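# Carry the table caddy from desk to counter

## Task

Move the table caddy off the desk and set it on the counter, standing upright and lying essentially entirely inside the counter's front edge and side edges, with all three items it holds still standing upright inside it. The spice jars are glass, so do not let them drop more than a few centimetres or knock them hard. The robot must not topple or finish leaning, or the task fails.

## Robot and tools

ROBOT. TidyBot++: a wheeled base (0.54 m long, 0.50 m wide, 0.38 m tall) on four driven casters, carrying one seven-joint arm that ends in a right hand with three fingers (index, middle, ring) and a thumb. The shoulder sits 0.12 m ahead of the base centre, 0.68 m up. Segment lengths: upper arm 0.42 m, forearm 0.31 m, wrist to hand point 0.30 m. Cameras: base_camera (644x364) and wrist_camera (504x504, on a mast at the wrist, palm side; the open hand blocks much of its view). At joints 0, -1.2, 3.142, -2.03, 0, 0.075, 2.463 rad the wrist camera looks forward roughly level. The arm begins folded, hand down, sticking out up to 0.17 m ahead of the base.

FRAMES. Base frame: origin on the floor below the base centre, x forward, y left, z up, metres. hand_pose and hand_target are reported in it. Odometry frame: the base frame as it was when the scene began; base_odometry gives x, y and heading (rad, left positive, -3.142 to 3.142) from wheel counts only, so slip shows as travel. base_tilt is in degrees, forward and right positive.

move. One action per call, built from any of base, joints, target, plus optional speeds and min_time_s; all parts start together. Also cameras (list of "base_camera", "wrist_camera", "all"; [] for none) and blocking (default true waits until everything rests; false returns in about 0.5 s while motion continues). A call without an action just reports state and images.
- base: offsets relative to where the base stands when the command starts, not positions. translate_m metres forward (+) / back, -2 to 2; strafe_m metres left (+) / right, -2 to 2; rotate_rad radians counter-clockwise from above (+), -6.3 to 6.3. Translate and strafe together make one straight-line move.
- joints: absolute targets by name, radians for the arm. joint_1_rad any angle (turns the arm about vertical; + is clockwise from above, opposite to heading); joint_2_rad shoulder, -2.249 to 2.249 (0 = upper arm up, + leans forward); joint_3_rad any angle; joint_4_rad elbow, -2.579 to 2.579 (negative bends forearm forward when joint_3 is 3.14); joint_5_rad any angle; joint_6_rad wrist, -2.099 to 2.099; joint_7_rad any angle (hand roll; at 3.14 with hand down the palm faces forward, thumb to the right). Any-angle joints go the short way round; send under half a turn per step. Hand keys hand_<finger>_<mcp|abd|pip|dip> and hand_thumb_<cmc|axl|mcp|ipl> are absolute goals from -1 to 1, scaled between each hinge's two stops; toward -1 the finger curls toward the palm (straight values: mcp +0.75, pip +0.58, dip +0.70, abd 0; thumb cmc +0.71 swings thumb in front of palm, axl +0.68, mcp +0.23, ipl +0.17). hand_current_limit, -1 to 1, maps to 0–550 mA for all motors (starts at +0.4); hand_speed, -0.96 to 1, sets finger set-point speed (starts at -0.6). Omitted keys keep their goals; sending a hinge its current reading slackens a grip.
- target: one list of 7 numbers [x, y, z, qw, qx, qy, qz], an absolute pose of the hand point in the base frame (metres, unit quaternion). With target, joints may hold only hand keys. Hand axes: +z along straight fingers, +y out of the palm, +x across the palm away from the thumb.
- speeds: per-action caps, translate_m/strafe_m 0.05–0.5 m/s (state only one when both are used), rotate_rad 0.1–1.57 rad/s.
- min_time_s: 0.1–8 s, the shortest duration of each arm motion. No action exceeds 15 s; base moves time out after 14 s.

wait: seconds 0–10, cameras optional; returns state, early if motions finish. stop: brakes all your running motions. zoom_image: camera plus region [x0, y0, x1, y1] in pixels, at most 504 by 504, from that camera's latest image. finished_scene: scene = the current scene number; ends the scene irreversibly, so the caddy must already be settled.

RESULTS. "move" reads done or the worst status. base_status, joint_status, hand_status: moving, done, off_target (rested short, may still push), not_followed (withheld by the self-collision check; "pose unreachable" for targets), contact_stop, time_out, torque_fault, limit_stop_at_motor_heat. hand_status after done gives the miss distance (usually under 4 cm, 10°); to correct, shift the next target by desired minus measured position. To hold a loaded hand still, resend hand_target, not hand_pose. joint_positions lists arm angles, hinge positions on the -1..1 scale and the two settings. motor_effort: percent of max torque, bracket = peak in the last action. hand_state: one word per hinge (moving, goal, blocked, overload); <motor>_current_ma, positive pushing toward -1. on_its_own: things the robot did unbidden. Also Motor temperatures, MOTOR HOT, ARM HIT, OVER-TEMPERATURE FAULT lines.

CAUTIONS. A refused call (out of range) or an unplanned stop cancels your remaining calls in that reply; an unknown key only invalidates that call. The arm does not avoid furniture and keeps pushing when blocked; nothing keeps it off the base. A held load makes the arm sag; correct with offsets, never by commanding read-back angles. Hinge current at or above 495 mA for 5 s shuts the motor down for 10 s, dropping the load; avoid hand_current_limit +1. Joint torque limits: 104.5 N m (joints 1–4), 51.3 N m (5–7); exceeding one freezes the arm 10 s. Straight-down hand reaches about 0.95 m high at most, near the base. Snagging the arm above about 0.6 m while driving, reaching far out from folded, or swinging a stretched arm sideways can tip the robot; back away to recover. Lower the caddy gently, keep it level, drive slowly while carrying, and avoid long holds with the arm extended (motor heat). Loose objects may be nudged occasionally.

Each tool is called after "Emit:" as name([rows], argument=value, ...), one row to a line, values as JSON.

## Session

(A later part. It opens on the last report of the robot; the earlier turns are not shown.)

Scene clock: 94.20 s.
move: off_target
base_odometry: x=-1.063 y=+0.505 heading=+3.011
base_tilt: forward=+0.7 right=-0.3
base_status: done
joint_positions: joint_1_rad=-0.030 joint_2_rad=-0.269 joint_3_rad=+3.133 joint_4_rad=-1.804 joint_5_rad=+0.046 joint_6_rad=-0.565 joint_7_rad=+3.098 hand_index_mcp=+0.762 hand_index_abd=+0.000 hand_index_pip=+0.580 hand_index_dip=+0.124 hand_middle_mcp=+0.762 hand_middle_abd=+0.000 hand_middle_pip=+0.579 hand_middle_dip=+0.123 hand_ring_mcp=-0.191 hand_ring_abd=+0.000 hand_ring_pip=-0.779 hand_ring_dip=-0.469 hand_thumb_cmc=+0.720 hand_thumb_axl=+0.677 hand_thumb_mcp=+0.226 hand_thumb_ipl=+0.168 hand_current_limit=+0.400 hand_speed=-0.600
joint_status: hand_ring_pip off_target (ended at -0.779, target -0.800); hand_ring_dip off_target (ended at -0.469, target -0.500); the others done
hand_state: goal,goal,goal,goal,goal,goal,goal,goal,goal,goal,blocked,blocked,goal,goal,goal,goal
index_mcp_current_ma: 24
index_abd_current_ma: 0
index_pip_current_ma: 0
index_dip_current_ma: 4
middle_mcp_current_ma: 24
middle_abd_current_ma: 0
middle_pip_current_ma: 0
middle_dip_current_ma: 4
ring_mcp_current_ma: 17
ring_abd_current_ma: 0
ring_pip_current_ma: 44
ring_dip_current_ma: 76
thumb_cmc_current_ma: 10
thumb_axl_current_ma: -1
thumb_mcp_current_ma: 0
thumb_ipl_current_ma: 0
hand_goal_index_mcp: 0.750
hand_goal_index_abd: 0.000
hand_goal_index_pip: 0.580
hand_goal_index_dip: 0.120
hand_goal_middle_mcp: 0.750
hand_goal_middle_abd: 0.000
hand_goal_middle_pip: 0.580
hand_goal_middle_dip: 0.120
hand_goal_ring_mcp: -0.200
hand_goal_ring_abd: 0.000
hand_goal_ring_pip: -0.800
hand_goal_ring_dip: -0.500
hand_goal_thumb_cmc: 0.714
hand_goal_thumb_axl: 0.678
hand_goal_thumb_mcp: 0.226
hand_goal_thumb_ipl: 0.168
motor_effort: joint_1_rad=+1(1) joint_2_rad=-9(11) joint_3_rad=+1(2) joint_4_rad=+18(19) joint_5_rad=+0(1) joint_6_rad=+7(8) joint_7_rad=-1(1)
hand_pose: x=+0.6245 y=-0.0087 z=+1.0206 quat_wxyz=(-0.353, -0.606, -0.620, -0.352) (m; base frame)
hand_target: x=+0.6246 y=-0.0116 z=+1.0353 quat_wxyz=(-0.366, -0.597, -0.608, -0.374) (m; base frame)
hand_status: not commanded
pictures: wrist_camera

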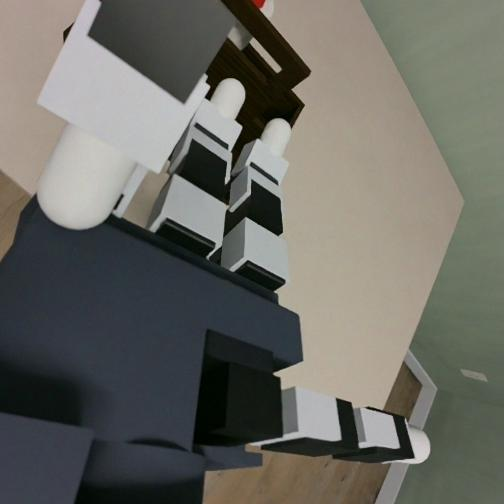

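Emit:
move(base={"rotate_rad": -0.07}, joints={"hand_ring_pip": -0.76, "hand_ring_dip": -0.42}, cameras=[])

Emit:
move(base={"strafe_m": 0.085}, joints={"joint_1_rad": -0.02, "joint_2_rad": -0.1, "joint_4_rad": -1.87, "joint_6_rad": -0.26}, min_time_s=1.5, cameras=["wrist_camera"])

Emit:
zoom_image(camera="wrist_camera", region=[170, 0, 370, 180])

Scene clock: 106.13 s.
move: done
base_odometry: x=-1.064 y=+0.505 heading=+2.940
base_tilt: forward=+0.7 right=-0.3
base_status: done
joint_positions: joint_1_rad=-0.023 joint_2_rad=-0.269 joint_3_rad=+3.135 joint_4_rad=-1.804 joint_5_rad=+0.046 joint_6_rad=-0.565 joint_7_rad=+3.098 hand_index_mcp=+0.762 hand_index_abd=+0.000 hand_index_pip=+0.580 hand_index_dip=+0.124 hand_middle_mcp=+0.762 hand_middle_abd=+0.000 hand_middle_pip=+0.579 hand_middle_dip=+0.123 hand_ring_mcp=-0.191 hand_ring_abd=+0.000 hand_ring_pip=-0.763 hand_ring_dip=-0.423 hand_thumb_cmc=+0.720 hand_thumb_axl=+0.677 hand_thumb_mcp=+0.226 hand_thumb_ipl=+0.168 hand_current_limit=+0.400 hand_speed=-0.600
joint_status: all done
hand_state: goal,goal,goal,goal,goal,goal,goal,goal,goal,goal,goal,goal,goal,goal,goal,goal
index_mcp_current_ma: 24
index_abd_current_ma: 0
index_pip_current_ma: 0
index_dip_current_ma: 4
middle_mcp_current_ma: 24
middle_abd_current_ma: 0
middle_pip_current_ma: 0
middle_dip_current_ma: 4
ring_mcp_current_ma: 17
ring_abd_current_ma: 0
ring_pip_current_ma: -3
ring_dip_current_ma: -3
thumb_cmc_current_ma: 10
thumb_axl_current_ma: -1
thumb_mcp_current_ma: 0
thumb_ipl_current_ma: 0
hand_goal_index_mcp: 0.750
hand_goal_index_abd: 0.000
hand_goal_index_pip: 0.580
hand_goal_index_dip: 0.120
hand_goal_middle_mcp: 0.750
hand_goal_middle_abd: 0.000
hand_goal_middle_pip: 0.580
hand_goal_middle_dip: 0.120
hand_goal_ring_mcp: -0.200
hand_goal_ring_abd: 0.000
hand_goal_ring_pip: -0.760
hand_goal_ring_dip: -0.420
hand_goal_thumb_cmc: 0.714
hand_goal_thumb_axl: 0.678
hand_goal_thumb_mcp: 0.226
hand_goal_thumb_ipl: 0.168
motor_effort: joint_1_rad=+1(2) joint_2_rad=-9(11) joint_3_rad=+1(3) joint_4_rad=+18(19) joint_5_rad=+0(1) joint_6_rad=+7(8) joint_7_rad=-1(1)
hand_pose: x=+0.6243 y=-0.0134 z=+1.0207 quat_wxyz=(-0.354, -0.609, -0.617, -0.350) (m; base frame)
hand_target: x=+0.6246 y=-0.0116 z=+1.0353 quat_wxyz=(-0.366, -0.597, -0.608, -0.374) (m; base frame)
hand_status: not commanded
pictures: none
No camera images: "cameras" was empty.

Scene clock: 107.97 s.
move: done
base_odometry: x=-1.081 y=+0.422 heading=+2.940
base_tilt: forward=+0.7 right=-0.3
base_status: done
joint_positions: joint_1_rad=-0.023 joint_2_rad=-0.120 joint_3_rad=+3.135 joint_4_rad=-1.853 joint_5_rad=+0.046 joint_6_rad=-0.327 joint_7_rad=+3.099 hand_index_mcp=+0.762 hand_index_abd=+0.000 hand_index_pip=+0.580 hand_index_dip=+0.124 hand_middle_mcp=+0.762 hand_middle_abd=+0.000 hand_middle_pip=+0.579 hand_middle_dip=+0.123 hand_ring_mcp=-0.191 hand_ring_abd=+0.000 hand_ring_pip=-0.763 hand_ring_dip=-0.423 hand_thumb_cmc=+0.720 hand_thumb_axl=+0.677 hand_thumb_mcp=+0.226 hand_thumb_ipl=+0.168 hand_current_limit=+0.400 hand_speed=-0.600
joint_status: all done
hand_state: goal,goal,goal,goal,goal,goal,goal,goal,goal,goal,goal,goal,goal,goal,goal,goal
index_mcp_current_ma: 24
index_abd_current_ma: 0
index_pip_current_ma: 0
index_dip_current_ma: 4
middle_mcp_current_ma: 24
middle_abd_current_ma: 0
middle_pip_current_ma: 0
middle_dip_current_ma: 4
ring_mcp_current_ma: 17
ring_abd_current_ma: 0
ring_pip_current_ma: -3
ring_dip_current_ma: -3
thumb_cmc_current_ma: 10
thumb_axl_current_ma: -1
thumb_mcp_current_ma: 0
thumb_ipl_current_ma: 0
hand_goal_index_mcp: 0.750
hand_goal_index_abd: 0.000
hand_goal_index_pip: 0.580
hand_goal_index_dip: 0.120
hand_goal_middle_mcp: 0.750
hand_goal_middle_abd: 0.000
hand_goal_middle_pip: 0.580
hand_goal_middle_dip: 0.120
hand_goal_ring_mcp: -0.200
hand_goal_ring_abd: 0.000
hand_goal_ring_pip: -0.760
hand_goal_ring_dip: -0.420
hand_goal_thumb_cmc: 0.714
hand_goal_thumb_axl: 0.678
hand_goal_thumb_mcp: 0.226
hand_goal_thumb_ipl: 0.168
motor_effort: joint_1_rad=+1(2) joint_2_rad=-14(15) joint_3_rad=+1(3) joint_4_rad=+18(19) joint_5_rad=+0(1) joint_6_rad=+7(9) joint_7_rad=-1(1)
hand_pose: x=+0.6849 y=-0.0085 z=+0.9828 quat_wxyz=(-0.364, -0.599, -0.613, -0.365) (m; base frame)
hand_target: x=+0.6933 y=-0.0103 z=+0.9808 quat_wxyz=(-0.369, -0.595, -0.606, -0.377) (m; base frame)
hand_status: not commanded
pictures: wrist_camera

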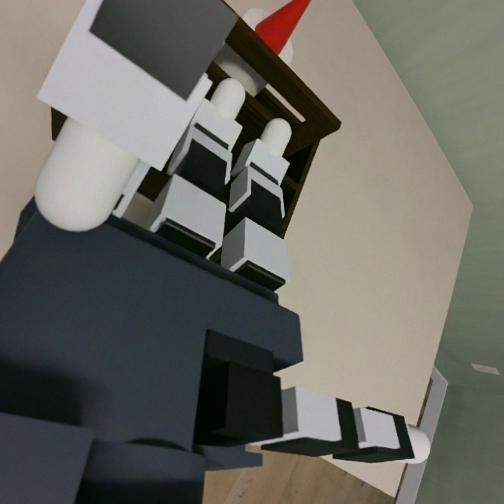

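Scaled by 2.520 from the camera's 504x504 image, which has a finer 720x720 frame.

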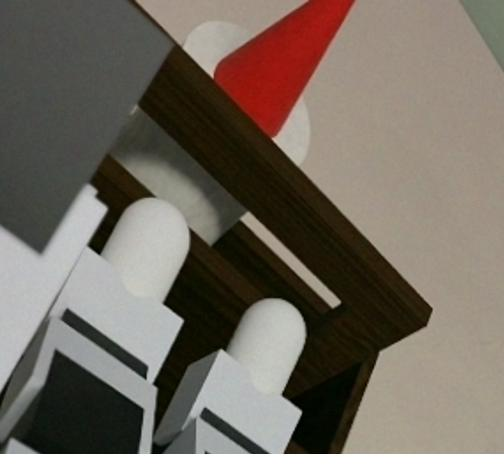

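Emit:
move(joints={"joint_2_rad": -0.042, "joint_4_rad": -1.868, "joint_6_rad": -0.215}, min_time_s=1, cameras=["wrist_camera"])

Emit:
zoom_image(camera="wrist_camera", region=[170, 0, 370, 180])

Scene clock: 114.60 s.
move: done
base_odometry: x=-1.081 y=+0.422 heading=+2.940
base_tilt: forward=+0.7 right=-0.3
base_status: not commanded
joint_positions: joint_1_rad=-0.023 joint_2_rad=-0.067 joint_3_rad=+3.135 joint_4_rad=-1.853 joint_5_rad=+0.046 joint_6_rad=-0.282 joint_7_rad=+3.099 hand_index_mcp=+0.762 hand_index_abd=+0.000 hand_index_pip=+0.580 hand_index_dip=+0.124 hand_middle_mcp=+0.762 hand_middle_abd=+0.000 hand_middle_pip=+0.579 hand_middle_dip=+0.123 hand_ring_mcp=-0.191 hand_ring_abd=+0.000 hand_ring_pip=-0.763 hand_ring_dip=-0.423 hand_thumb_cmc=+0.720 hand_thumb_axl=+0.677 hand_thumb_mcp=+0.226 hand_thumb_ipl=+0.168 hand_current_limit=+0.400 hand_speed=-0.600
joint_status: all done
hand_state: goal,goal,goal,goal,goal,goal,goal,goal,goal,goal,goal,goal,goal,goal,goal,goal
index_mcp_current_ma: 24
index_abd_current_ma: 0
index_pip_current_ma: 0
index_dip_current_ma: 4
middle_mcp_current_ma: 24
middle_abd_current_ma: 0
middle_pip_current_ma: 0
middle_dip_current_ma: 4
ring_mcp_current_ma: 17
ring_abd_current_ma: 0
ring_pip_current_ma: -3
ring_dip_current_ma: -3
thumb_cmc_current_ma: 10
thumb_axl_current_ma: -1
thumb_mcp_current_ma: 0
thumb_ipl_current_ma: 0
hand_goal_index_mcp: 0.750
hand_goal_index_abd: 0.000
hand_goal_index_pip: 0.580
hand_goal_index_dip: 0.120
hand_goal_middle_mcp: 0.750
hand_goal_middle_abd: 0.000
hand_goal_middle_pip: 0.580
hand_goal_middle_dip: 0.120
hand_goal_ring_mcp: -0.200
hand_goal_ring_abd: 0.000
hand_goal_ring_pip: -0.760
hand_goal_ring_dip: -0.420
hand_goal_thumb_cmc: 0.714
hand_goal_thumb_axl: 0.678
hand_goal_thumb_mcp: 0.226
hand_goal_thumb_ipl: 0.168
motor_effort: joint_1_rad=+1(1) joint_2_rad=-15(17) joint_3_rad=+0(1) joint_4_rad=+17(19) joint_5_rad=+0(0) joint_6_rad=+8(9) joint_7_rad=-1(1)
hand_pose: x=+0.7036 y=-0.0073 z=+0.9659 quat_wxyz=(-0.361, -0.600, -0.615, -0.363) (m; base frame)
hand_target: x=+0.7131 y=-0.0099 z=+0.9620 quat_wxyz=(-0.366, -0.597, -0.608, -0.374) (m; base frame)
hand_status: not commanded
pictures: wrist_camera

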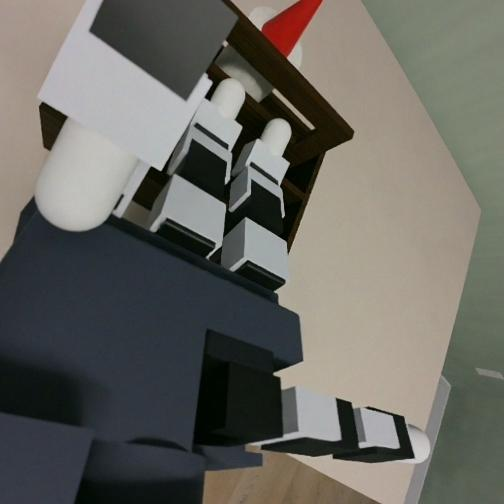

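Scaled by 2.520 from the camera's 504x504 image, which has a finer 720x720 frame.

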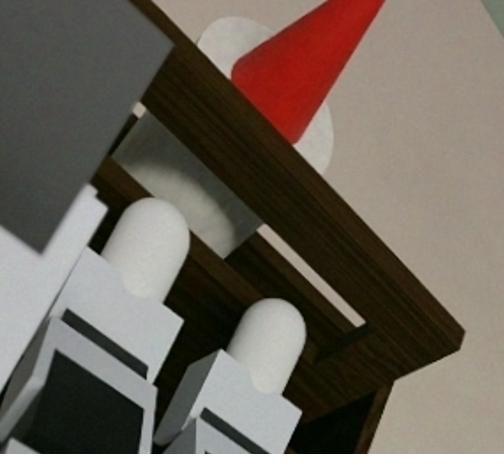

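Emit:
move(joints={"hand_index_abd": 0.15, "hand_middle_abd": -0.12}, cameras=[])

Emit:
move(base={"translate_m": 0.018}, speeds={"translate_m": 0.05}, cameras=["wrist_camera"])

Emit:
zoom_image(camera="wrist_camera", region=[170, 0, 370, 180])

Scene clock: 130.90 s.
move: done
base_odometry: x=-1.081 y=+0.422 heading=+2.940
base_tilt: forward=+0.7 right=-0.3
base_status: not commanded
joint_positions: joint_1_rad=-0.023 joint_2_rad=-0.067 joint_3_rad=+3.135 joint_4_rad=-1.853 joint_5_rad=+0.046 joint_6_rad=-0.282 joint_7_rad=+3.099 hand_index_mcp=+0.762 hand_index_abd=+0.147 hand_index_pip=+0.580 hand_index_dip=+0.124 hand_middle_mcp=+0.762 hand_middle_abd=-0.117 hand_middle_pip=+0.579 hand_middle_dip=+0.123 hand_ring_mcp=-0.191 hand_ring_abd=+0.000 hand_ring_pip=-0.763 hand_ring_dip=-0.423 hand_thumb_cmc=+0.720 hand_thumb_axl=+0.677 hand_thumb_mcp=+0.226 hand_thumb_ipl=+0.168 hand_current_limit=+0.400 hand_speed=-0.600
joint_status: all done
hand_state: goal,goal,goal,goal,goal,goal,goal,goal,goal,goal,goal,goal,goal,goal,goal,goal
index_mcp_current_ma: 24
index_abd_current_ma: -4
index_pip_current_ma: 0
index_dip_current_ma: 4
middle_mcp_current_ma: 24
middle_abd_current_ma: 3
middle_pip_current_ma: 0
middle_dip_current_ma: 4
ring_mcp_current_ma: 17
ring_abd_current_ma: 0
ring_pip_current_ma: -3
ring_dip_current_ma: -3
thumb_cmc_current_ma: 10
thumb_axl_current_ma: -1
thumb_mcp_current_ma: 0
thumb_ipl_current_ma: 0
hand_goal_index_mcp: 0.750
hand_goal_index_abd: 0.150
hand_goal_index_pip: 0.580
hand_goal_index_dip: 0.120
hand_goal_middle_mcp: 0.750
hand_goal_middle_abd: -0.120
hand_goal_middle_pip: 0.580
hand_goal_middle_dip: 0.120
hand_goal_ring_mcp: -0.200
hand_goal_ring_abd: 0.000
hand_goal_ring_pip: -0.760
hand_goal_ring_dip: -0.420
hand_goal_thumb_cmc: 0.714
hand_goal_thumb_axl: 0.678
hand_goal_thumb_mcp: 0.226
hand_goal_thumb_ipl: 0.168
motor_effort: joint_1_rad=+1(1) joint_2_rad=-15(16) joint_3_rad=+1(1) joint_4_rad=+17(18) joint_5_rad=+0(0) joint_6_rad=+7(8) joint_7_rad=-1(1)
hand_pose: x=+0.7036 y=-0.0073 z=+0.9659 quat_wxyz=(-0.361, -0.600, -0.615, -0.363) (m; base frame)
hand_target: x=+0.7131 y=-0.0099 z=+0.9620 quat_wxyz=(-0.366, -0.597, -0.608, -0.374) (m; base frame)
hand_status: not commanded
pictures: none
No camera images: "cameras" was empty.

Scene clock: 131.73 s.
move: done
base_odometry: x=-1.098 y=+0.425 heading=+2.940
base_tilt: forward=+0.7 right=-0.3
base_status: done
joint_positions: joint_1_rad=-0.023 joint_2_rad=-0.063 joint_3_rad=+3.135 joint_4_rad=-1.853 joint_5_rad=+0.046 joint_6_rad=-0.280 joint_7_rad=+3.099 hand_index_mcp=+0.762 hand_index_abd=+0.147 hand_index_pip=+0.580 hand_index_dip=+0.124 hand_middle_mcp=+0.762 hand_middle_abd=-0.117 hand_middle_pip=+0.580 hand_middle_dip=+0.123 hand_ring_mcp=-0.191 hand_ring_abd=+0.000 hand_ring_pip=-0.763 hand_ring_dip=-0.423 hand_thumb_cmc=+0.720 hand_thumb_axl=+0.677 hand_thumb_mcp=+0.226 hand_thumb_ipl=+0.168 hand_current_limit=+0.400 hand_speed=-0.600
joint_status: not commanded
hand_state: goal,goal,goal,goal,goal,goal,goal,goal,goal,goal,goal,goal,goal,goal,goal,goal
index_mcp_current_ma: 24
index_abd_current_ma: -3
index_pip_current_ma: 0
index_dip_current_ma: 4
middle_mcp_current_ma: 24
middle_abd_current_ma: 3
middle_pip_current_ma: 0
middle_dip_current_ma: 4
ring_mcp_current_ma: 17
ring_abd_current_ma: 0
ring_pip_current_ma: -3
ring_dip_current_ma: -3
thumb_cmc_current_ma: 10
thumb_axl_current_ma: -1
thumb_mcp_current_ma: 0
thumb_ipl_current_ma: 0
hand_goal_index_mcp: 0.750
hand_goal_index_abd: 0.150
hand_goal_index_pip: 0.580
hand_goal_index_dip: 0.120
hand_goal_middle_mcp: 0.750
hand_goal_middle_abd: -0.120
hand_goal_middle_pip: 0.580
hand_goal_middle_dip: 0.120
hand_goal_ring_mcp: -0.200
hand_goal_ring_abd: 0.000
hand_goal_ring_pip: -0.760
hand_goal_ring_dip: -0.420
hand_goal_thumb_cmc: 0.714
hand_goal_thumb_axl: 0.678
hand_goal_thumb_mcp: 0.226
hand_goal_thumb_ipl: 0.168
motor_effort: joint_1_rad=+1(1) joint_2_rad=-15(17) joint_3_rad=+1(2) joint_4_rad=+18(19) joint_5_rad=+0(0) joint_6_rad=+7(8) joint_7_rad=-1(1)
hand_pose: x=+0.7048 y=-0.0073 z=+0.9638 quat_wxyz=(-0.360, -0.601, -0.615, -0.362) (m; base frame)
hand_target: x=+0.7131 y=-0.0099 z=+0.9620 quat_wxyz=(-0.366, -0.597, -0.608, -0.374) (m; base frame)
hand_status: not commanded
pictures: wrist_camera

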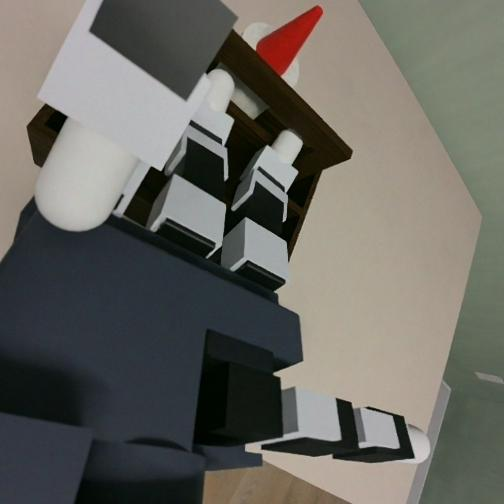

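Scaled by 2.520 from the camera's 504x504 image, which has a finer 720x720 frame.

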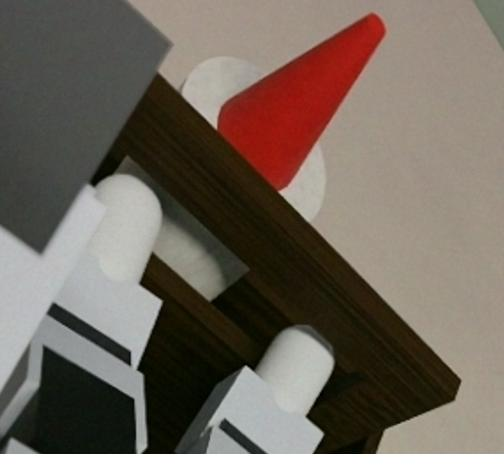

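Emit:
move(base={"translate_m": 0.014}, speeds={"translate_m": 0.05}, cameras=["wrist_camera"])

Emit:
zoom_image(camera="wrist_camera", region=[170, 0, 370, 180])

Scene clock: 134.37 s.
move: done
base_odometry: x=-1.112 y=+0.428 heading=+2.940
base_tilt: forward=+0.7 right=-0.3
base_status: done
joint_positions: joint_1_rad=-0.023 joint_2_rad=-0.062 joint_3_rad=+3.135 joint_4_rad=-1.853 joint_5_rad=+0.046 joint_6_rad=-0.279 joint_7_rad=+3.099 hand_index_mcp=+0.760 hand_index_abd=+0.149 hand_index_pip=+0.580 hand_index_dip=+0.122 hand_middle_mcp=+0.762 hand_middle_abd=-0.122 hand_middle_pip=+0.581 hand_middle_dip=+0.121 hand_ring_mcp=-0.191 hand_ring_abd=+0.000 hand_ring_pip=-0.763 hand_ring_dip=-0.423 hand_thumb_cmc=+0.720 hand_thumb_axl=+0.677 hand_thumb_mcp=+0.226 hand_thumb_ipl=+0.168 hand_current_limit=+0.400 hand_speed=-0.600
joint_status: not commanded
hand_state: goal,goal,goal,goal,goal,goal,goal,goal,goal,goal,goal,goal,goal,goal,goal,goal
index_mcp_current_ma: 18
index_abd_current_ma: -1
index_pip_current_ma: 0
index_dip_current_ma: 2
middle_mcp_current_ma: 24
middle_abd_current_ma: -1
middle_pip_current_ma: 1
middle_dip_current_ma: 1
ring_mcp_current_ma: 17
ring_abd_current_ma: 0
ring_pip_current_ma: -3
ring_dip_current_ma: -3
thumb_cmc_current_ma: 10
thumb_axl_current_ma: -1
thumb_mcp_current_ma: 0
thumb_ipl_current_ma: 0
hand_goal_index_mcp: 0.750
hand_goal_index_abd: 0.150
hand_goal_index_pip: 0.580
hand_goal_index_dip: 0.120
hand_goal_middle_mcp: 0.750
hand_goal_middle_abd: -0.120
hand_goal_middle_pip: 0.580
hand_goal_middle_dip: 0.120
hand_goal_ring_mcp: -0.200
hand_goal_ring_abd: 0.000
hand_goal_ring_pip: -0.760
hand_goal_ring_dip: -0.420
hand_goal_thumb_cmc: 0.714
hand_goal_thumb_axl: 0.678
hand_goal_thumb_mcp: 0.226
hand_goal_thumb_ipl: 0.168
motor_effort: joint_1_rad=+1(2) joint_2_rad=-15(18) joint_3_rad=+1(2) joint_4_rad=+18(19) joint_5_rad=+0(1) joint_6_rad=+7(8) joint_7_rad=-1(1)
hand_pose: x=+0.7051 y=-0.0072 z=+0.9636 quat_wxyz=(-0.360, -0.601, -0.615, -0.362) (m; base frame)
hand_target: x=+0.7131 y=-0.0099 z=+0.9620 quat_wxyz=(-0.366, -0.597, -0.608, -0.374) (m; base frame)
hand_status: not commanded
pictures: wrist_camera

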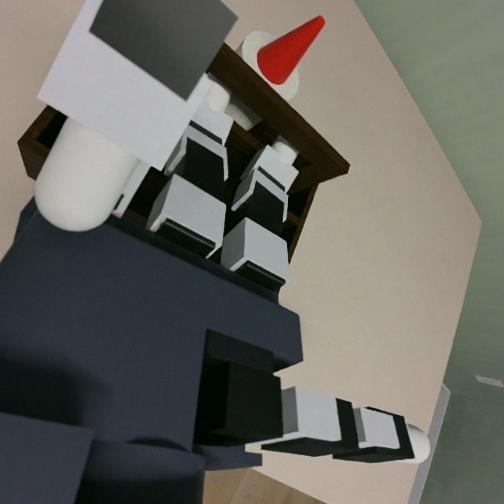

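Scaled by 2.520 from the camera's 504x504 image, which has a finer 720x720 frame.

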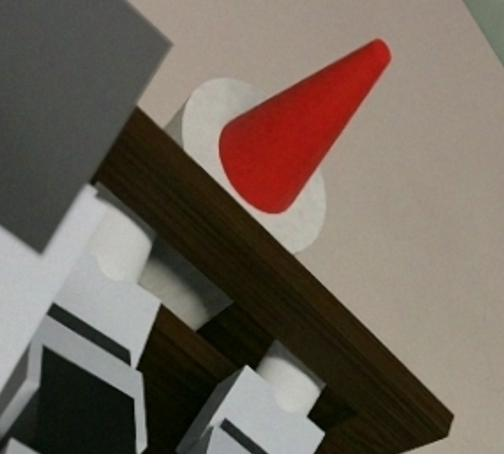

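Emit:
move(joints={"joint_2_rad": -0.05, "joint_4_rad": -1.81, "joint_6_rad": -0.28}, min_time_s=1, cameras=["wrist_camera"])

Scene clock: 147.20 s.
move: done
base_odometry: x=-1.112 y=+0.428 heading=+2.940
base_tilt: forward=+0.7 right=-0.3
base_status: not commanded
joint_positions: joint_1_rad=-0.023 joint_2_rad=-0.062 joint_3_rad=+3.135 joint_4_rad=-1.849 joint_5_rad=+0.046 joint_6_rad=-0.279 joint_7_rad=+3.099 hand_index_mcp=+0.763 hand_index_abd=+0.149 hand_index_pip=+0.583 hand_index_dip=+0.122 hand_middle_mcp=+0.762 hand_middle_abd=-0.122 hand_middle_pip=+0.582 hand_middle_dip=+0.121 hand_ring_mcp=-0.191 hand_ring_abd=+0.000 hand_ring_pip=-0.763 hand_ring_dip=-0.423 hand_thumb_cmc=+0.720 hand_thumb_axl=+0.677 hand_thumb_mcp=+0.226 hand_thumb_ipl=+0.168 hand_current_limit=+0.400 hand_speed=-0.600
joint_status: all done
hand_state: goal,goal,goal,goal,goal,goal,goal,goal,goal,goal,goal,goal,goal,goal,goal,goal
index_mcp_current_ma: 26
index_abd_current_ma: -1
index_pip_current_ma: 3
index_dip_current_ma: 2
middle_mcp_current_ma: 24
middle_abd_current_ma: -1
middle_pip_current_ma: 2
middle_dip_current_ma: 1
ring_mcp_current_ma: 17
ring_abd_current_ma: 0
ring_pip_current_ma: -3
ring_dip_current_ma: -3
thumb_cmc_current_ma: 10
thumb_axl_current_ma: -1
thumb_mcp_current_ma: 0
thumb_ipl_current_ma: 0
hand_goal_index_mcp: 0.750
hand_goal_index_abd: 0.150
hand_goal_index_pip: 0.580
hand_goal_index_dip: 0.120
hand_goal_middle_mcp: 0.750
hand_goal_middle_abd: -0.120
hand_goal_middle_pip: 0.580
hand_goal_middle_dip: 0.120
hand_goal_ring_mcp: -0.200
hand_goal_ring_abd: 0.000
hand_goal_ring_pip: -0.760
hand_goal_ring_dip: -0.420
hand_goal_thumb_cmc: 0.714
hand_goal_thumb_axl: 0.678
hand_goal_thumb_mcp: 0.226
hand_goal_thumb_ipl: 0.168
motor_effort: joint_1_rad=+1(1) joint_2_rad=-15(16) joint_3_rad=+1(1) joint_4_rad=+18(18) joint_5_rad=+0(0) joint_6_rad=+8(8) joint_7_rad=-1(1)
hand_pose: x=+0.7058 y=-0.0072 z=+0.9665 quat_wxyz=(-0.361, -0.600, -0.614, -0.364) (m; base frame)
hand_target: x=+0.7143 y=-0.0098 z=+0.9824 quat_wxyz=(-0.366, -0.597, -0.608, -0.374) (m; base frame)
hand_status: not commanded
pictures: wrist_camera

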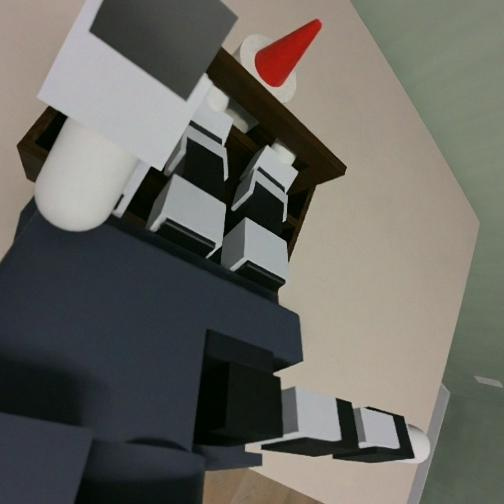

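Emit:
move(joints={"joint_2_rad": -0.062, "joint_4_rad": -1.775, "joint_6_rad": -0.34}, min_time_s=1)

Emit:
move(joints={"joint_2_rad": -0.068, "joint_4_rad": -1.75, "joint_6_rad": -0.37}, min_time_s=1, cameras=["wrist_camera"])

Scene clock: 149.40 s.
move: done
base_odometry: x=-1.112 y=+0.428 heading=+2.940
base_tilt: forward=+0.7 right=-0.3
base_status: not commanded
joint_positions: joint_1_rad=-0.023 joint_2_rad=-0.062 joint_3_rad=+3.135 joint_4_rad=-1.829 joint_5_rad=+0.046 joint_6_rad=-0.293 joint_7_rad=+3.099 hand_index_mcp=+0.774 hand_index_abd=+0.147 hand_index_pip=+0.590 hand_index_dip=+0.125 hand_middle_mcp=+0.776 hand_middle_abd=-0.122 hand_middle_pip=+0.592 hand_middle_dip=+0.124 hand_ring_mcp=-0.191 hand_ring_abd=+0.000 hand_ring_pip=-0.763 hand_ring_dip=-0.423 hand_thumb_cmc=+0.720 hand_thumb_axl=+0.677 hand_thumb_mcp=+0.226 hand_thumb_ipl=+0.168 hand_current_limit=+0.400 hand_speed=-0.600
joint_status: all done
hand_state: blocked,goal,goal,goal,blocked,goal,goal,goal,goal,goal,goal,goal,goal,goal,goal,goal
index_mcp_current_ma: 57
index_abd_current_ma: -3
index_pip_current_ma: 18
index_dip_current_ma: 6
middle_mcp_current_ma: 63
middle_abd_current_ma: -2
middle_pip_current_ma: 22
middle_dip_current_ma: 5
ring_mcp_current_ma: 17
ring_abd_current_ma: 0
ring_pip_current_ma: -3
ring_dip_current_ma: -3
thumb_cmc_current_ma: 10
thumb_axl_current_ma: -1
thumb_mcp_current_ma: 0
thumb_ipl_current_ma: 0
hand_goal_index_mcp: 0.750
hand_goal_index_abd: 0.150
hand_goal_index_pip: 0.580
hand_goal_index_dip: 0.120
hand_goal_middle_mcp: 0.750
hand_goal_middle_abd: -0.120
hand_goal_middle_pip: 0.580
hand_goal_middle_dip: 0.120
hand_goal_ring_mcp: -0.200
hand_goal_ring_abd: 0.000
hand_goal_ring_pip: -0.760
hand_goal_ring_dip: -0.420
hand_goal_thumb_cmc: 0.714
hand_goal_thumb_axl: 0.678
hand_goal_thumb_mcp: 0.226
hand_goal_thumb_ipl: 0.168
motor_effort: joint_1_rad=+2(2) joint_2_rad=-18(19) joint_3_rad=+1(2) joint_4_rad=+20(21) joint_5_rad=+0(1) joint_6_rad=+10(10) joint_7_rad=-1(1)
hand_pose: x=+0.7075 y=-0.0074 z=+0.9746 quat_wxyz=(-0.363, -0.599, -0.613, -0.366) (m; base frame)
hand_target: x=+0.7109 y=-0.0099 z=+0.9927 quat_wxyz=(-0.362, -0.599, -0.610, -0.370) (m; base frame)
hand_status: not commanded
pictures: none

Scene clock: 150.67 s.
move: done
base_odometry: x=-1.112 y=+0.428 heading=+2.940
base_tilt: forward=+0.7 right=-0.3
base_status: not commanded
joint_positions: joint_1_rad=-0.023 joint_2_rad=-0.062 joint_3_rad=+3.135 joint_4_rad=-1.810 joint_5_rad=+0.046 joint_6_rad=-0.323 joint_7_rad=+3.099 hand_index_mcp=+0.781 hand_index_abd=+0.147 hand_index_pip=+0.594 hand_index_dip=+0.126 hand_middle_mcp=+0.782 hand_middle_abd=-0.123 hand_middle_pip=+0.596 hand_middle_dip=+0.126 hand_ring_mcp=-0.191 hand_ring_abd=+0.000 hand_ring_pip=-0.763 hand_ring_dip=-0.423 hand_thumb_cmc=+0.720 hand_thumb_axl=+0.677 hand_thumb_mcp=+0.226 hand_thumb_ipl=+0.168 hand_current_limit=+0.400 hand_speed=-0.600
joint_status: all done
hand_state: blocked,goal,goal,goal,blocked,goal,goal,goal,goal,goal,goal,goal,goal,goal,goal,goal
index_mcp_current_ma: 80
index_abd_current_ma: -3
index_pip_current_ma: 27
index_dip_current_ma: 9
middle_mcp_current_ma: 84
middle_abd_current_ma: -2
middle_pip_current_ma: 32
middle_dip_current_ma: 9
ring_mcp_current_ma: 17
ring_abd_current_ma: 0
ring_pip_current_ma: -3
ring_dip_current_ma: -3
thumb_cmc_current_ma: 10
thumb_axl_current_ma: -1
thumb_mcp_current_ma: 0
thumb_ipl_current_ma: 0
hand_goal_index_mcp: 0.750
hand_goal_index_abd: 0.150
hand_goal_index_pip: 0.580
hand_goal_index_dip: 0.120
hand_goal_middle_mcp: 0.750
hand_goal_middle_abd: -0.120
hand_goal_middle_pip: 0.580
hand_goal_middle_dip: 0.120
hand_goal_ring_mcp: -0.200
hand_goal_ring_abd: 0.000
hand_goal_ring_pip: -0.760
hand_goal_ring_dip: -0.420
hand_goal_thumb_cmc: 0.714
hand_goal_thumb_axl: 0.678
hand_goal_thumb_mcp: 0.226
hand_goal_thumb_ipl: 0.168
motor_effort: joint_1_rad=+1(2) joint_2_rad=-19(20) joint_3_rad=+0(2) joint_4_rad=+21(22) joint_5_rad=+0(1) joint_6_rad=+10(11) joint_7_rad=-1(1)
hand_pose: x=+0.7077 y=-0.0078 z=+0.9767 quat_wxyz=(-0.360, -0.601, -0.615, -0.362) (m; base frame)
hand_target: x=+0.7097 y=-0.0099 z=+1.0025 quat_wxyz=(-0.363, -0.599, -0.610, -0.370) (m; base frame)
hand_status: not commanded
pictures: wrist_camera

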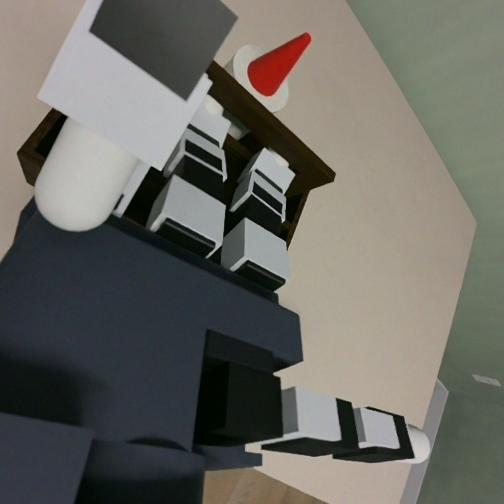

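Emit:
move(joints={"hand_index_dip": 0.0, "hand_middle_dip": 0.0})

Emit:
move(joints={"hand_index_dip": -0.12, "hand_middle_dip": -0.12}, cameras=["wrist_camera"])

Scene clock: 159.30 s.
move: off_target
base_odometry: x=-1.112 y=+0.428 heading=+2.940
base_tilt: forward=+0.7 right=-0.3
base_status: not commanded
joint_positions: joint_1_rad=-0.023 joint_2_rad=-0.062 joint_3_rad=+3.135 joint_4_rad=-1.810 joint_5_rad=+0.046 joint_6_rad=-0.329 joint_7_rad=+3.099 hand_index_mcp=+0.790 hand_index_abd=+0.152 hand_index_pip=+0.599 hand_index_dip=+0.021 hand_middle_mcp=+0.792 hand_middle_abd=-0.124 hand_middle_pip=+0.603 hand_middle_dip=+0.023 hand_ring_mcp=-0.191 hand_ring_abd=+0.000 hand_ring_pip=-0.763 hand_ring_dip=-0.423 hand_thumb_cmc=+0.720 hand_thumb_axl=+0.677 hand_thumb_mcp=+0.226 hand_thumb_ipl=+0.168 hand_current_limit=+0.400 hand_speed=-0.600
joint_status: hand_index_dip off_target (ended at +0.021, target +0.000); hand_middle_dip off_target (ended at +0.023, target +0.000)
hand_state: blocked,goal,goal,blocked,blocked,goal,blocked,blocked,goal,goal,goal,goal,goal,goal,goal,goal
index_mcp_current_ma: 112
index_abd_current_ma: 2
index_pip_current_ma: 39
index_dip_current_ma: 44
middle_mcp_current_ma: 119
middle_abd_current_ma: -4
middle_pip_current_ma: 51
middle_dip_current_ma: 51
ring_mcp_current_ma: 17
ring_abd_current_ma: 0
ring_pip_current_ma: -3
ring_dip_current_ma: -3
thumb_cmc_current_ma: 10
thumb_axl_current_ma: -1
thumb_mcp_current_ma: 0
thumb_ipl_current_ma: 0
hand_goal_index_mcp: 0.750
hand_goal_index_abd: 0.150
hand_goal_index_pip: 0.580
hand_goal_index_dip: 0.000
hand_goal_middle_mcp: 0.750
hand_goal_middle_abd: -0.120
hand_goal_middle_pip: 0.580
hand_goal_middle_dip: 0.000
hand_goal_ring_mcp: -0.200
hand_goal_ring_abd: 0.000
hand_goal_ring_pip: -0.760
hand_goal_ring_dip: -0.420
hand_goal_thumb_cmc: 0.714
hand_goal_thumb_axl: 0.678
hand_goal_thumb_mcp: 0.226
hand_goal_thumb_ipl: 0.168
motor_effort: joint_1_rad=+1(1) joint_2_rad=-19(21) joint_3_rad=+1(1) joint_4_rad=+22(22) joint_5_rad=+0(1) joint_6_rad=+10(12) joint_7_rad=+0(1)
hand_pose: x=+0.7074 y=-0.0079 z=+0.9752 quat_wxyz=(-0.359, -0.602, -0.616, -0.360) (m; base frame)
hand_target: x=+0.7097 y=-0.0099 z=+1.0025 quat_wxyz=(-0.363, -0.599, -0.610, -0.370) (m; base frame)
hand_status: not commanded
pictures: none

Scene clock: 159.87 s.
move: off_target
base_odometry: x=-1.112 y=+0.428 heading=+2.940
base_tilt: forward=+0.7 right=-0.3
base_status: not commanded
joint_positions: joint_1_rad=-0.023 joint_2_rad=-0.062 joint_3_rad=+3.135 joint_4_rad=-1.809 joint_5_rad=+0.046 joint_6_rad=-0.335 joint_7_rad=+3.099 hand_index_mcp=+0.796 hand_index_abd=+0.153 hand_index_pip=+0.602 hand_index_dip=-0.102 hand_middle_mcp=+0.802 hand_middle_abd=-0.124 hand_middle_pip=+0.609 hand_middle_dip=-0.095 hand_ring_mcp=-0.191 hand_ring_abd=+0.000 hand_ring_pip=-0.763 hand_ring_dip=-0.423 hand_thumb_cmc=+0.720 hand_thumb_axl=+0.677 hand_thumb_mcp=+0.226 hand_thumb_ipl=+0.168 hand_current_limit=+0.400 hand_speed=-0.600
joint_status: hand_middle_dip off_target (ended at -0.095, target -0.120); the others done
hand_state: blocked,goal,blocked,goal,blocked,goal,blocked,blocked,goal,goal,goal,goal,goal,goal,goal,goal
index_mcp_current_ma: 135
index_abd_current_ma: 2
index_pip_current_ma: 48
index_dip_current_ma: 38
middle_mcp_current_ma: 158
middle_abd_current_ma: -5
middle_pip_current_ma: 68
middle_dip_current_ma: 57
ring_mcp_current_ma: 17
ring_abd_current_ma: 0
ring_pip_current_ma: -3
ring_dip_current_ma: -3
thumb_cmc_current_ma: 10
thumb_axl_current_ma: -1
thumb_mcp_current_ma: 0
thumb_ipl_current_ma: 0
hand_goal_index_mcp: 0.750
hand_goal_index_abd: 0.150
hand_goal_index_pip: 0.580
hand_goal_index_dip: -0.120
hand_goal_middle_mcp: 0.750
hand_goal_middle_abd: -0.120
hand_goal_middle_pip: 0.580
hand_goal_middle_dip: -0.120
hand_goal_ring_mcp: -0.200
hand_goal_ring_abd: 0.000
hand_goal_ring_pip: -0.760
hand_goal_ring_dip: -0.420
hand_goal_thumb_cmc: 0.714
hand_goal_thumb_axl: 0.678
hand_goal_thumb_mcp: 0.226
hand_goal_thumb_ipl: 0.168
motor_effort: joint_1_rad=+1(1) joint_2_rad=-20(21) joint_3_rad=+1(1) joint_4_rad=+23(24) joint_5_rad=+0(1) joint_6_rad=+12(12) joint_7_rad=+0(1)
hand_pose: x=+0.7070 y=-0.0080 z=+0.9733 quat_wxyz=(-0.357, -0.603, -0.617, -0.358) (m; base frame)
hand_target: x=+0.7097 y=-0.0099 z=+1.0025 quat_wxyz=(-0.363, -0.599, -0.610, -0.370) (m; base frame)
hand_status: not commanded
pictures: wrist_camera

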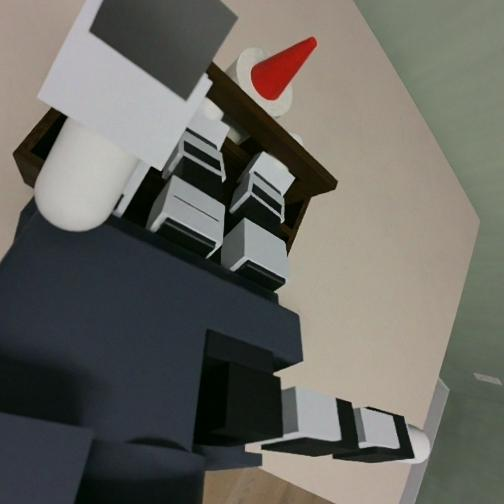

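Emit:
move(joints={"joint_2_rad": -0.075, "joint_4_rad": -1.69, "joint_6_rad": -0.44}, min_time_s=1.5, cameras=["wrist_camera"])

Scene clock: 164.40 s.
move: off_target
base_odometry: x=-1.112 y=+0.428 heading=+2.940
base_tilt: forward=+0.7 right=-0.3
base_status: not commanded
joint_positions: joint_1_rad=-0.023 joint_2_rad=-0.062 joint_3_rad=+3.135 joint_4_rad=-1.768 joint_5_rad=+0.046 joint_6_rad=-0.406 joint_7_rad=+3.099 hand_index_mcp=+0.796 hand_index_abd=+0.153 hand_index_pip=+0.602 hand_index_dip=-0.102 hand_middle_mcp=+0.806 hand_middle_abd=-0.124 hand_middle_pip=+0.611 hand_middle_dip=-0.095 hand_ring_mcp=-0.191 hand_ring_abd=+0.000 hand_ring_pip=-0.763 hand_ring_dip=-0.423 hand_thumb_cmc=+0.720 hand_thumb_axl=+0.677 hand_thumb_mcp=+0.226 hand_thumb_ipl=+0.168 hand_current_limit=+0.400 hand_speed=-0.600
joint_status: joint_4_rad off_target (ended at -1.768, target -1.690); the others done
hand_state: blocked,goal,blocked,goal,blocked,goal,blocked,blocked,goal,goal,goal,goal,goal,goal,goal,goal
index_mcp_current_ma: 137
index_abd_current_ma: 2
index_pip_current_ma: 48
index_dip_current_ma: 38
middle_mcp_current_ma: 173
middle_abd_current_ma: -5
middle_pip_current_ma: 74
middle_dip_current_ma: 57
ring_mcp_current_ma: 17
ring_abd_current_ma: 0
ring_pip_current_ma: -3
ring_dip_current_ma: -3
thumb_cmc_current_ma: 10
thumb_axl_current_ma: -1
thumb_mcp_current_ma: 0
thumb_ipl_current_ma: 0
hand_goal_index_mcp: 0.750
hand_goal_index_abd: 0.150
hand_goal_index_pip: 0.580
hand_goal_index_dip: -0.120
hand_goal_middle_mcp: 0.750
hand_goal_middle_abd: -0.120
hand_goal_middle_pip: 0.580
hand_goal_middle_dip: -0.120
hand_goal_ring_mcp: -0.200
hand_goal_ring_abd: 0.000
hand_goal_ring_pip: -0.760
hand_goal_ring_dip: -0.420
hand_goal_thumb_cmc: 0.714
hand_goal_thumb_axl: 0.678
hand_goal_thumb_mcp: 0.226
hand_goal_thumb_ipl: 0.168
motor_effort: joint_1_rad=+1(1) joint_2_rad=-21(22) joint_3_rad=+1(1) joint_4_rad=+24(24) joint_5_rad=+0(1) joint_6_rad=+12(14) joint_7_rad=+0(1)
hand_pose: x=+0.7066 y=-0.0090 z=+0.9770 quat_wxyz=(-0.349, -0.609, -0.621, -0.348) (m; base frame)
hand_target: x=+0.7082 y=-0.0100 z=+1.0224 quat_wxyz=(-0.362, -0.600, -0.611, -0.369) (m; base frame)
hand_status: not commanded
pictures: wrist_camera

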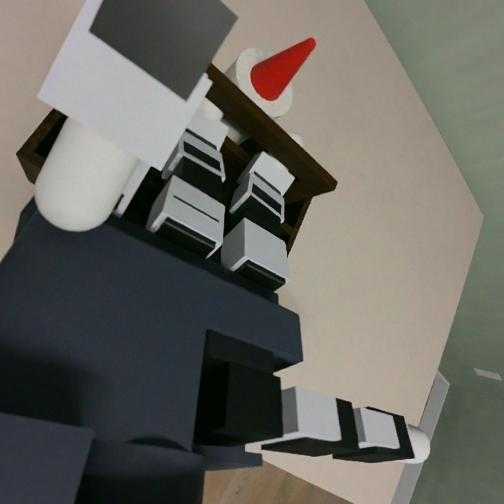

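Emit:
move(joints={"joint_2_rad": -0.085, "joint_4_rad": -1.58, "joint_6_rad": -0.52}, min_time_s=2, cameras=["wrist_camera", "base_camera"])

Scene clock: 168.53 s.
move: off_target
base_odometry: x=-1.112 y=+0.428 heading=+2.940
base_tilt: forward=+0.7 right=-0.3
base_status: not commanded
joint_positions: joint_1_rad=-0.023 joint_2_rad=-0.062 joint_3_rad=+3.135 joint_4_rad=-1.662 joint_5_rad=+0.046 joint_6_rad=-0.490 joint_7_rad=+3.099 hand_index_mcp=+0.796 hand_index_abd=+0.153 hand_index_pip=+0.602 hand_index_dip=-0.102 hand_middle_mcp=+0.824 hand_middle_abd=-0.123 hand_middle_pip=+0.623 hand_middle_dip=-0.095 hand_ring_mcp=-0.191 hand_ring_abd=+0.000 hand_ring_pip=-0.763 hand_ring_dip=-0.423 hand_thumb_cmc=+0.720 hand_thumb_axl=+0.677 hand_thumb_mcp=+0.226 hand_thumb_ipl=+0.168 hand_current_limit=+0.400 hand_speed=-0.600
joint_status: joint_4_rad off_target (ended at -1.662, target -1.580); the others done
hand_state: blocked,goal,blocked,goal,blocked,goal,blocked,blocked,goal,goal,goal,goal,goal,goal,goal,goal
index_mcp_current_ma: 137
index_abd_current_ma: 2
index_pip_current_ma: 48
index_dip_current_ma: 38
middle_mcp_current_ma: 253
middle_abd_current_ma: -2
middle_pip_current_ma: 112
middle_dip_current_ma: 57
ring_mcp_current_ma: 17
ring_abd_current_ma: 0
ring_pip_current_ma: -3
ring_dip_current_ma: -3
thumb_cmc_current_ma: 10
thumb_axl_current_ma: -1
thumb_mcp_current_ma: 0
thumb_ipl_current_ma: 0
hand_goal_index_mcp: 0.750
hand_goal_index_abd: 0.150
hand_goal_index_pip: 0.580
hand_goal_index_dip: -0.120
hand_goal_middle_mcp: 0.750
hand_goal_middle_abd: -0.120
hand_goal_middle_pip: 0.580
hand_goal_middle_dip: -0.120
hand_goal_ring_mcp: -0.200
hand_goal_ring_abd: 0.000
hand_goal_ring_pip: -0.760
hand_goal_ring_dip: -0.420
hand_goal_thumb_cmc: 0.714
hand_goal_thumb_axl: 0.678
hand_goal_thumb_mcp: 0.226
hand_goal_thumb_ipl: 0.168
motor_effort: joint_1_rad=+1(1) joint_2_rad=-22(23) joint_3_rad=+1(1) joint_4_rad=+25(25) joint_5_rad=+1(1) joint_6_rad=+13(14) joint_7_rad=-1(1)
hand_pose: x=+0.7110 y=-0.0101 z=+1.0169 quat_wxyz=(-0.356, -0.607, -0.616, -0.354) (m; base frame)
hand_target: x=+0.7058 y=-0.0100 z=+1.0720 quat_wxyz=(-0.374, -0.592, -0.603, -0.382) (m; base frame)
hand_status: not commanded
pictures: base_camera, wrist_camera

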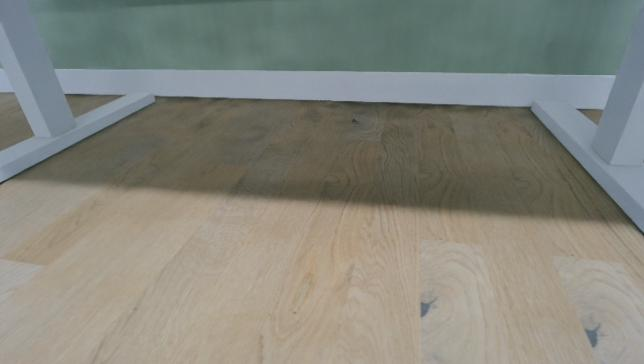

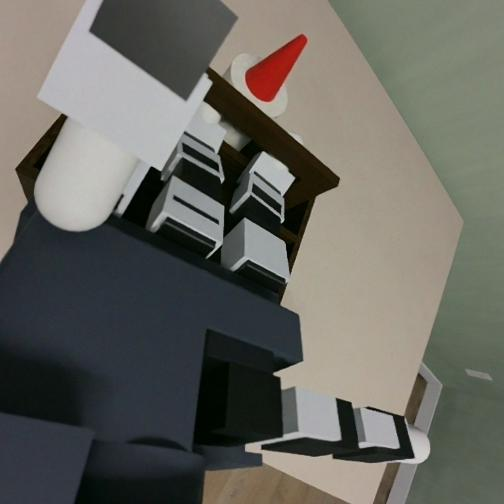

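Emit:
move(joints={"hand_current_limit": 0.6, "joint_2_rad": -0.09, "joint_4_rad": -1.48, "joint_6_rad": -0.62}, min_time_s=2, cameras=["wrist_camera"])

Scene clock: 172.93 s.
move: off_target
base_odometry: x=-1.112 y=+0.428 heading=+2.940
base_tilt: forward=+0.7 right=-0.3
base_status: not commanded
joint_positions: joint_1_rad=-0.023 joint_2_rad=-0.062 joint_3_rad=+3.135 joint_4_rad=-1.563 joint_5_rad=+0.046 joint_6_rad=-0.590 joint_7_rad=+3.099 hand_index_mcp=+0.796 hand_index_abd=+0.153 hand_index_pip=+0.602 hand_index_dip=-0.102 hand_middle_mcp=+0.824 hand_middle_abd=-0.123 hand_middle_pip=+0.623 hand_middle_dip=-0.095 hand_ring_mcp=-0.191 hand_ring_abd=+0.000 hand_ring_pip=-0.763 hand_ring_dip=-0.423 hand_thumb_cmc=+0.720 hand_thumb_axl=+0.677 hand_thumb_mcp=+0.226 hand_thumb_ipl=+0.168 hand_current_limit=+0.600 hand_speed=-0.600
joint_status: joint_4_rad off_target (ended at -1.563, target -1.480); the others done
hand_state: blocked,goal,blocked,goal,blocked,goal,blocked,blocked,goal,goal,goal,goal,goal,goal,goal,goal
index_mcp_current_ma: 137
index_abd_current_ma: 2
index_pip_current_ma: 48
index_dip_current_ma: 38
middle_mcp_current_ma: 253
middle_abd_current_ma: -2
middle_pip_current_ma: 112
middle_dip_current_ma: 57
ring_mcp_current_ma: 17
ring_abd_current_ma: 0
ring_pip_current_ma: -3
ring_dip_current_ma: -3
thumb_cmc_current_ma: 10
thumb_axl_current_ma: -1
thumb_mcp_current_ma: 0
thumb_ipl_current_ma: 0
hand_goal_index_mcp: 0.750
hand_goal_index_abd: 0.150
hand_goal_index_pip: 0.580
hand_goal_index_dip: -0.120
hand_goal_middle_mcp: 0.750
hand_goal_middle_abd: -0.120
hand_goal_middle_pip: 0.580
hand_goal_middle_dip: -0.120
hand_goal_ring_mcp: -0.200
hand_goal_ring_abd: 0.000
hand_goal_ring_pip: -0.760
hand_goal_ring_dip: -0.420
hand_goal_thumb_cmc: 0.714
hand_goal_thumb_axl: 0.678
hand_goal_thumb_mcp: 0.226
hand_goal_thumb_ipl: 0.168
motor_effort: joint_1_rad=+1(1) joint_2_rad=-22(23) joint_3_rad=+0(1) joint_4_rad=+25(25) joint_5_rad=+0(1) joint_6_rad=+12(14) joint_7_rad=+0(1)
hand_pose: x=+0.7103 y=-0.0115 z=+1.0483 quat_wxyz=(-0.357, -0.608, -0.615, -0.353) (m; base frame)
hand_target: x=+0.6997 y=-0.0101 z=+1.1061 quat_wxyz=(-0.375, -0.592, -0.602, -0.383) (m; base frame)
hand_status: not commanded
pictures: wrist_camera

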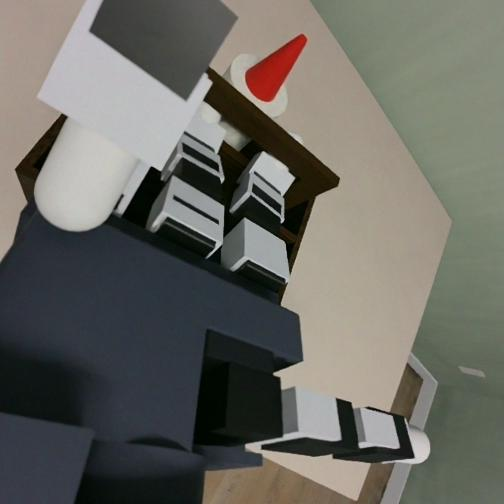

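Emit:
move(joints={"joint_2_rad": -0.075, "joint_4_rad": -1.34, "joint_6_rad": -0.74}, min_time_s=2)

Emit:
move(joints={"joint_2_rad": -0.035, "joint_4_rad": -1.17, "joint_6_rad": -0.875}, min_time_s=2, cameras=["wrist_camera"])

Scene clock: 176.00 s.
move: off_target
base_odometry: x=-1.112 y=+0.428 heading=+2.940
base_tilt: forward=+0.7 right=-0.3
base_status: not commanded
joint_positions: joint_1_rad=-0.023 joint_2_rad=-0.062 joint_3_rad=+3.135 joint_4_rad=-1.421 joint_5_rad=+0.046 joint_6_rad=-0.710 joint_7_rad=+3.099 hand_index_mcp=+0.796 hand_index_abd=+0.153 hand_index_pip=+0.602 hand_index_dip=-0.102 hand_middle_mcp=+0.825 hand_middle_abd=-0.123 hand_middle_pip=+0.623 hand_middle_dip=-0.095 hand_ring_mcp=-0.191 hand_ring_abd=+0.000 hand_ring_pip=-0.763 hand_ring_dip=-0.423 hand_thumb_cmc=+0.720 hand_thumb_axl=+0.677 hand_thumb_mcp=+0.226 hand_thumb_ipl=+0.168 hand_current_limit=+0.600 hand_speed=-0.600
joint_status: joint_4_rad off_target (ended at -1.421, target -1.340); the others done
hand_state: blocked,goal,blocked,goal,blocked,goal,blocked,blocked,goal,goal,goal,goal,goal,goal,goal,goal
index_mcp_current_ma: 137
index_abd_current_ma: 2
index_pip_current_ma: 48
index_dip_current_ma: 38
middle_mcp_current_ma: 253
middle_abd_current_ma: -2
middle_pip_current_ma: 112
middle_dip_current_ma: 57
ring_mcp_current_ma: 17
ring_abd_current_ma: 0
ring_pip_current_ma: -3
ring_dip_current_ma: -3
thumb_cmc_current_ma: 10
thumb_axl_current_ma: -1
thumb_mcp_current_ma: 0
thumb_ipl_current_ma: 0
hand_goal_index_mcp: 0.750
hand_goal_index_abd: 0.150
hand_goal_index_pip: 0.580
hand_goal_index_dip: -0.120
hand_goal_middle_mcp: 0.750
hand_goal_middle_abd: -0.120
hand_goal_middle_pip: 0.580
hand_goal_middle_dip: -0.120
hand_goal_ring_mcp: -0.200
hand_goal_ring_abd: 0.000
hand_goal_ring_pip: -0.760
hand_goal_ring_dip: -0.420
hand_goal_thumb_cmc: 0.714
hand_goal_thumb_axl: 0.678
hand_goal_thumb_mcp: 0.226
hand_goal_thumb_ipl: 0.168
motor_effort: joint_1_rad=+1(1) joint_2_rad=-22(23) joint_3_rad=+1(1) joint_4_rad=+24(26) joint_5_rad=+0(1) joint_6_rad=+13(15) joint_7_rad=-1(1)
hand_pose: x=+0.7055 y=-0.0132 z=+1.0985 quat_wxyz=(-0.364, -0.606, -0.609, -0.359) (m; base frame)
hand_target: x=+0.6968 y=-0.0102 z=+1.1463 quat_wxyz=(-0.376, -0.591, -0.601, -0.385) (m; base frame)
hand_status: not commanded
pictures: none

Scene clock: 178.30 s.
move: off_target
base_odometry: x=-1.112 y=+0.428 heading=+2.940
base_tilt: forward=+0.7 right=-0.3
base_status: not commanded
joint_positions: joint_1_rad=-0.023 joint_2_rad=-0.032 joint_3_rad=+3.135 joint_4_rad=-1.250 joint_5_rad=+0.046 joint_6_rad=-0.845 joint_7_rad=+3.099 hand_index_mcp=+0.796 hand_index_abd=+0.153 hand_index_pip=+0.602 hand_index_dip=-0.102 hand_middle_mcp=+0.825 hand_middle_abd=-0.123 hand_middle_pip=+0.623 hand_middle_dip=-0.095 hand_ring_mcp=-0.191 hand_ring_abd=+0.000 hand_ring_pip=-0.763 hand_ring_dip=-0.423 hand_thumb_cmc=+0.720 hand_thumb_axl=+0.677 hand_thumb_mcp=+0.226 hand_thumb_ipl=+0.168 hand_current_limit=+0.600 hand_speed=-0.600
joint_status: joint_4_rad off_target (ended at -1.250, target -1.170); the others done
hand_state: blocked,goal,blocked,goal,blocked,goal,blocked,blocked,goal,goal,goal,goal,goal,goal,goal,goal
index_mcp_current_ma: 137
index_abd_current_ma: 2
index_pip_current_ma: 48
index_dip_current_ma: 38
middle_mcp_current_ma: 256
middle_abd_current_ma: -2
middle_pip_current_ma: 112
middle_dip_current_ma: 57
ring_mcp_current_ma: 17
ring_abd_current_ma: 0
ring_pip_current_ma: -3
ring_dip_current_ma: -3
thumb_cmc_current_ma: 10
thumb_axl_current_ma: -1
thumb_mcp_current_ma: 0
thumb_ipl_current_ma: 0
hand_goal_index_mcp: 0.750
hand_goal_index_abd: 0.150
hand_goal_index_pip: 0.580
hand_goal_index_dip: -0.120
hand_goal_middle_mcp: 0.750
hand_goal_middle_abd: -0.120
hand_goal_middle_pip: 0.580
hand_goal_middle_dip: -0.120
hand_goal_ring_mcp: -0.200
hand_goal_ring_abd: 0.000
hand_goal_ring_pip: -0.760
hand_goal_ring_dip: -0.420
hand_goal_thumb_cmc: 0.714
hand_goal_thumb_axl: 0.678
hand_goal_thumb_mcp: 0.226
hand_goal_thumb_ipl: 0.168
motor_effort: joint_1_rad=+1(1) joint_2_rad=-22(23) joint_3_rad=+0(1) joint_4_rad=+24(25) joint_5_rad=+1(1) joint_6_rad=+13(15) joint_7_rad=-1(1)
hand_pose: x=+0.7059 y=-0.0150 z=+1.1438 quat_wxyz=(-0.366, -0.607, -0.606, -0.361) (m; base frame)
hand_target: x=+0.6985 y=-0.0101 z=+1.1837 quat_wxyz=(-0.375, -0.592, -0.602, -0.383) (m; base frame)
hand_status: not commanded
pictures: wrist_camera

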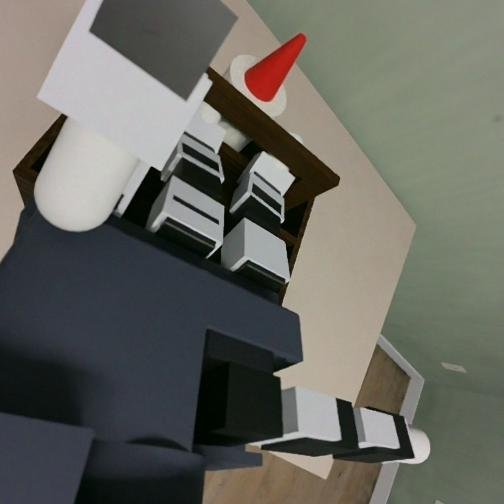

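Emit:
move(base={"translate_m": -0.5}, speeds={"translate_m": 0.2}, cameras=["wrist_camera", "base_camera"])

Scene clock: 183.70 s.
move: done
base_odometry: x=-0.622 y=+0.328 heading=+2.940
base_tilt: forward=+0.7 right=-0.3
base_status: done
joint_positions: joint_1_rad=-0.023 joint_2_rad=-0.018 joint_3_rad=+3.135 joint_4_rad=-1.248 joint_5_rad=+0.046 joint_6_rad=-0.851 joint_7_rad=+3.099 hand_index_mcp=+0.797 hand_index_abd=+0.149 hand_index_pip=+0.604 hand_index_dip=-0.109 hand_middle_mcp=+0.840 hand_middle_abd=-0.117 hand_middle_pip=+0.632 hand_middle_dip=-0.095 hand_ring_mcp=-0.191 hand_ring_abd=+0.000 hand_ring_pip=-0.763 hand_ring_dip=-0.423 hand_thumb_cmc=+0.720 hand_thumb_axl=+0.677 hand_thumb_mcp=+0.226 hand_thumb_ipl=+0.168 hand_current_limit=+0.600 hand_speed=-0.600
joint_status: not commanded
hand_state: blocked,goal,blocked,goal,blocked,goal,blocked,blocked,goal,goal,goal,goal,goal,goal,goal,goal
index_mcp_current_ma: 137
index_abd_current_ma: -1
index_pip_current_ma: 54
index_dip_current_ma: 18
middle_mcp_current_ma: 326
middle_abd_current_ma: 3
middle_pip_current_ma: 145
middle_dip_current_ma: 57
ring_mcp_current_ma: 17
ring_abd_current_ma: 0
ring_pip_current_ma: -3
ring_dip_current_ma: -3
thumb_cmc_current_ma: 10
thumb_axl_current_ma: -1
thumb_mcp_current_ma: 0
thumb_ipl_current_ma: 0
hand_goal_index_mcp: 0.750
hand_goal_index_abd: 0.150
hand_goal_index_pip: 0.580
hand_goal_index_dip: -0.120
hand_goal_middle_mcp: 0.750
hand_goal_middle_abd: -0.120
hand_goal_middle_pip: 0.580
hand_goal_middle_dip: -0.120
hand_goal_ring_mcp: -0.200
hand_goal_ring_abd: 0.000
hand_goal_ring_pip: -0.760
hand_goal_ring_dip: -0.420
hand_goal_thumb_cmc: 0.714
hand_goal_thumb_axl: 0.678
hand_goal_thumb_mcp: 0.226
hand_goal_thumb_ipl: 0.168
motor_effort: joint_1_rad=+1(2) joint_2_rad=-23(28) joint_3_rad=+1(2) joint_4_rad=+23(25) joint_5_rad=+1(1) joint_6_rad=+13(14) joint_7_rad=-1(1)
hand_pose: x=+0.7119 y=-0.0151 z=+1.1350 quat_wxyz=(-0.361, -0.611, -0.609, -0.355) (m; base frame)
hand_target: x=+0.6985 y=-0.0101 z=+1.1837 quat_wxyz=(-0.375, -0.592, -0.602, -0.383) (m; base frame)
hand_status: not commanded
pictures: base_camera, wrist_camera

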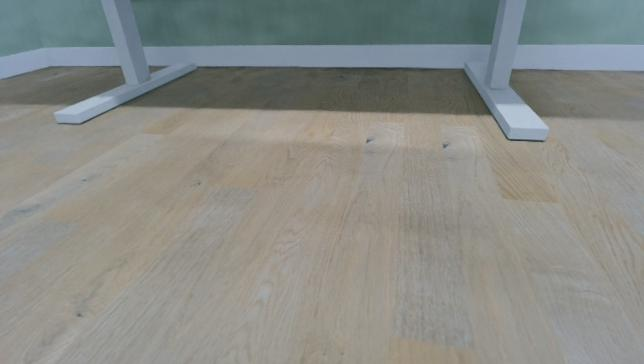

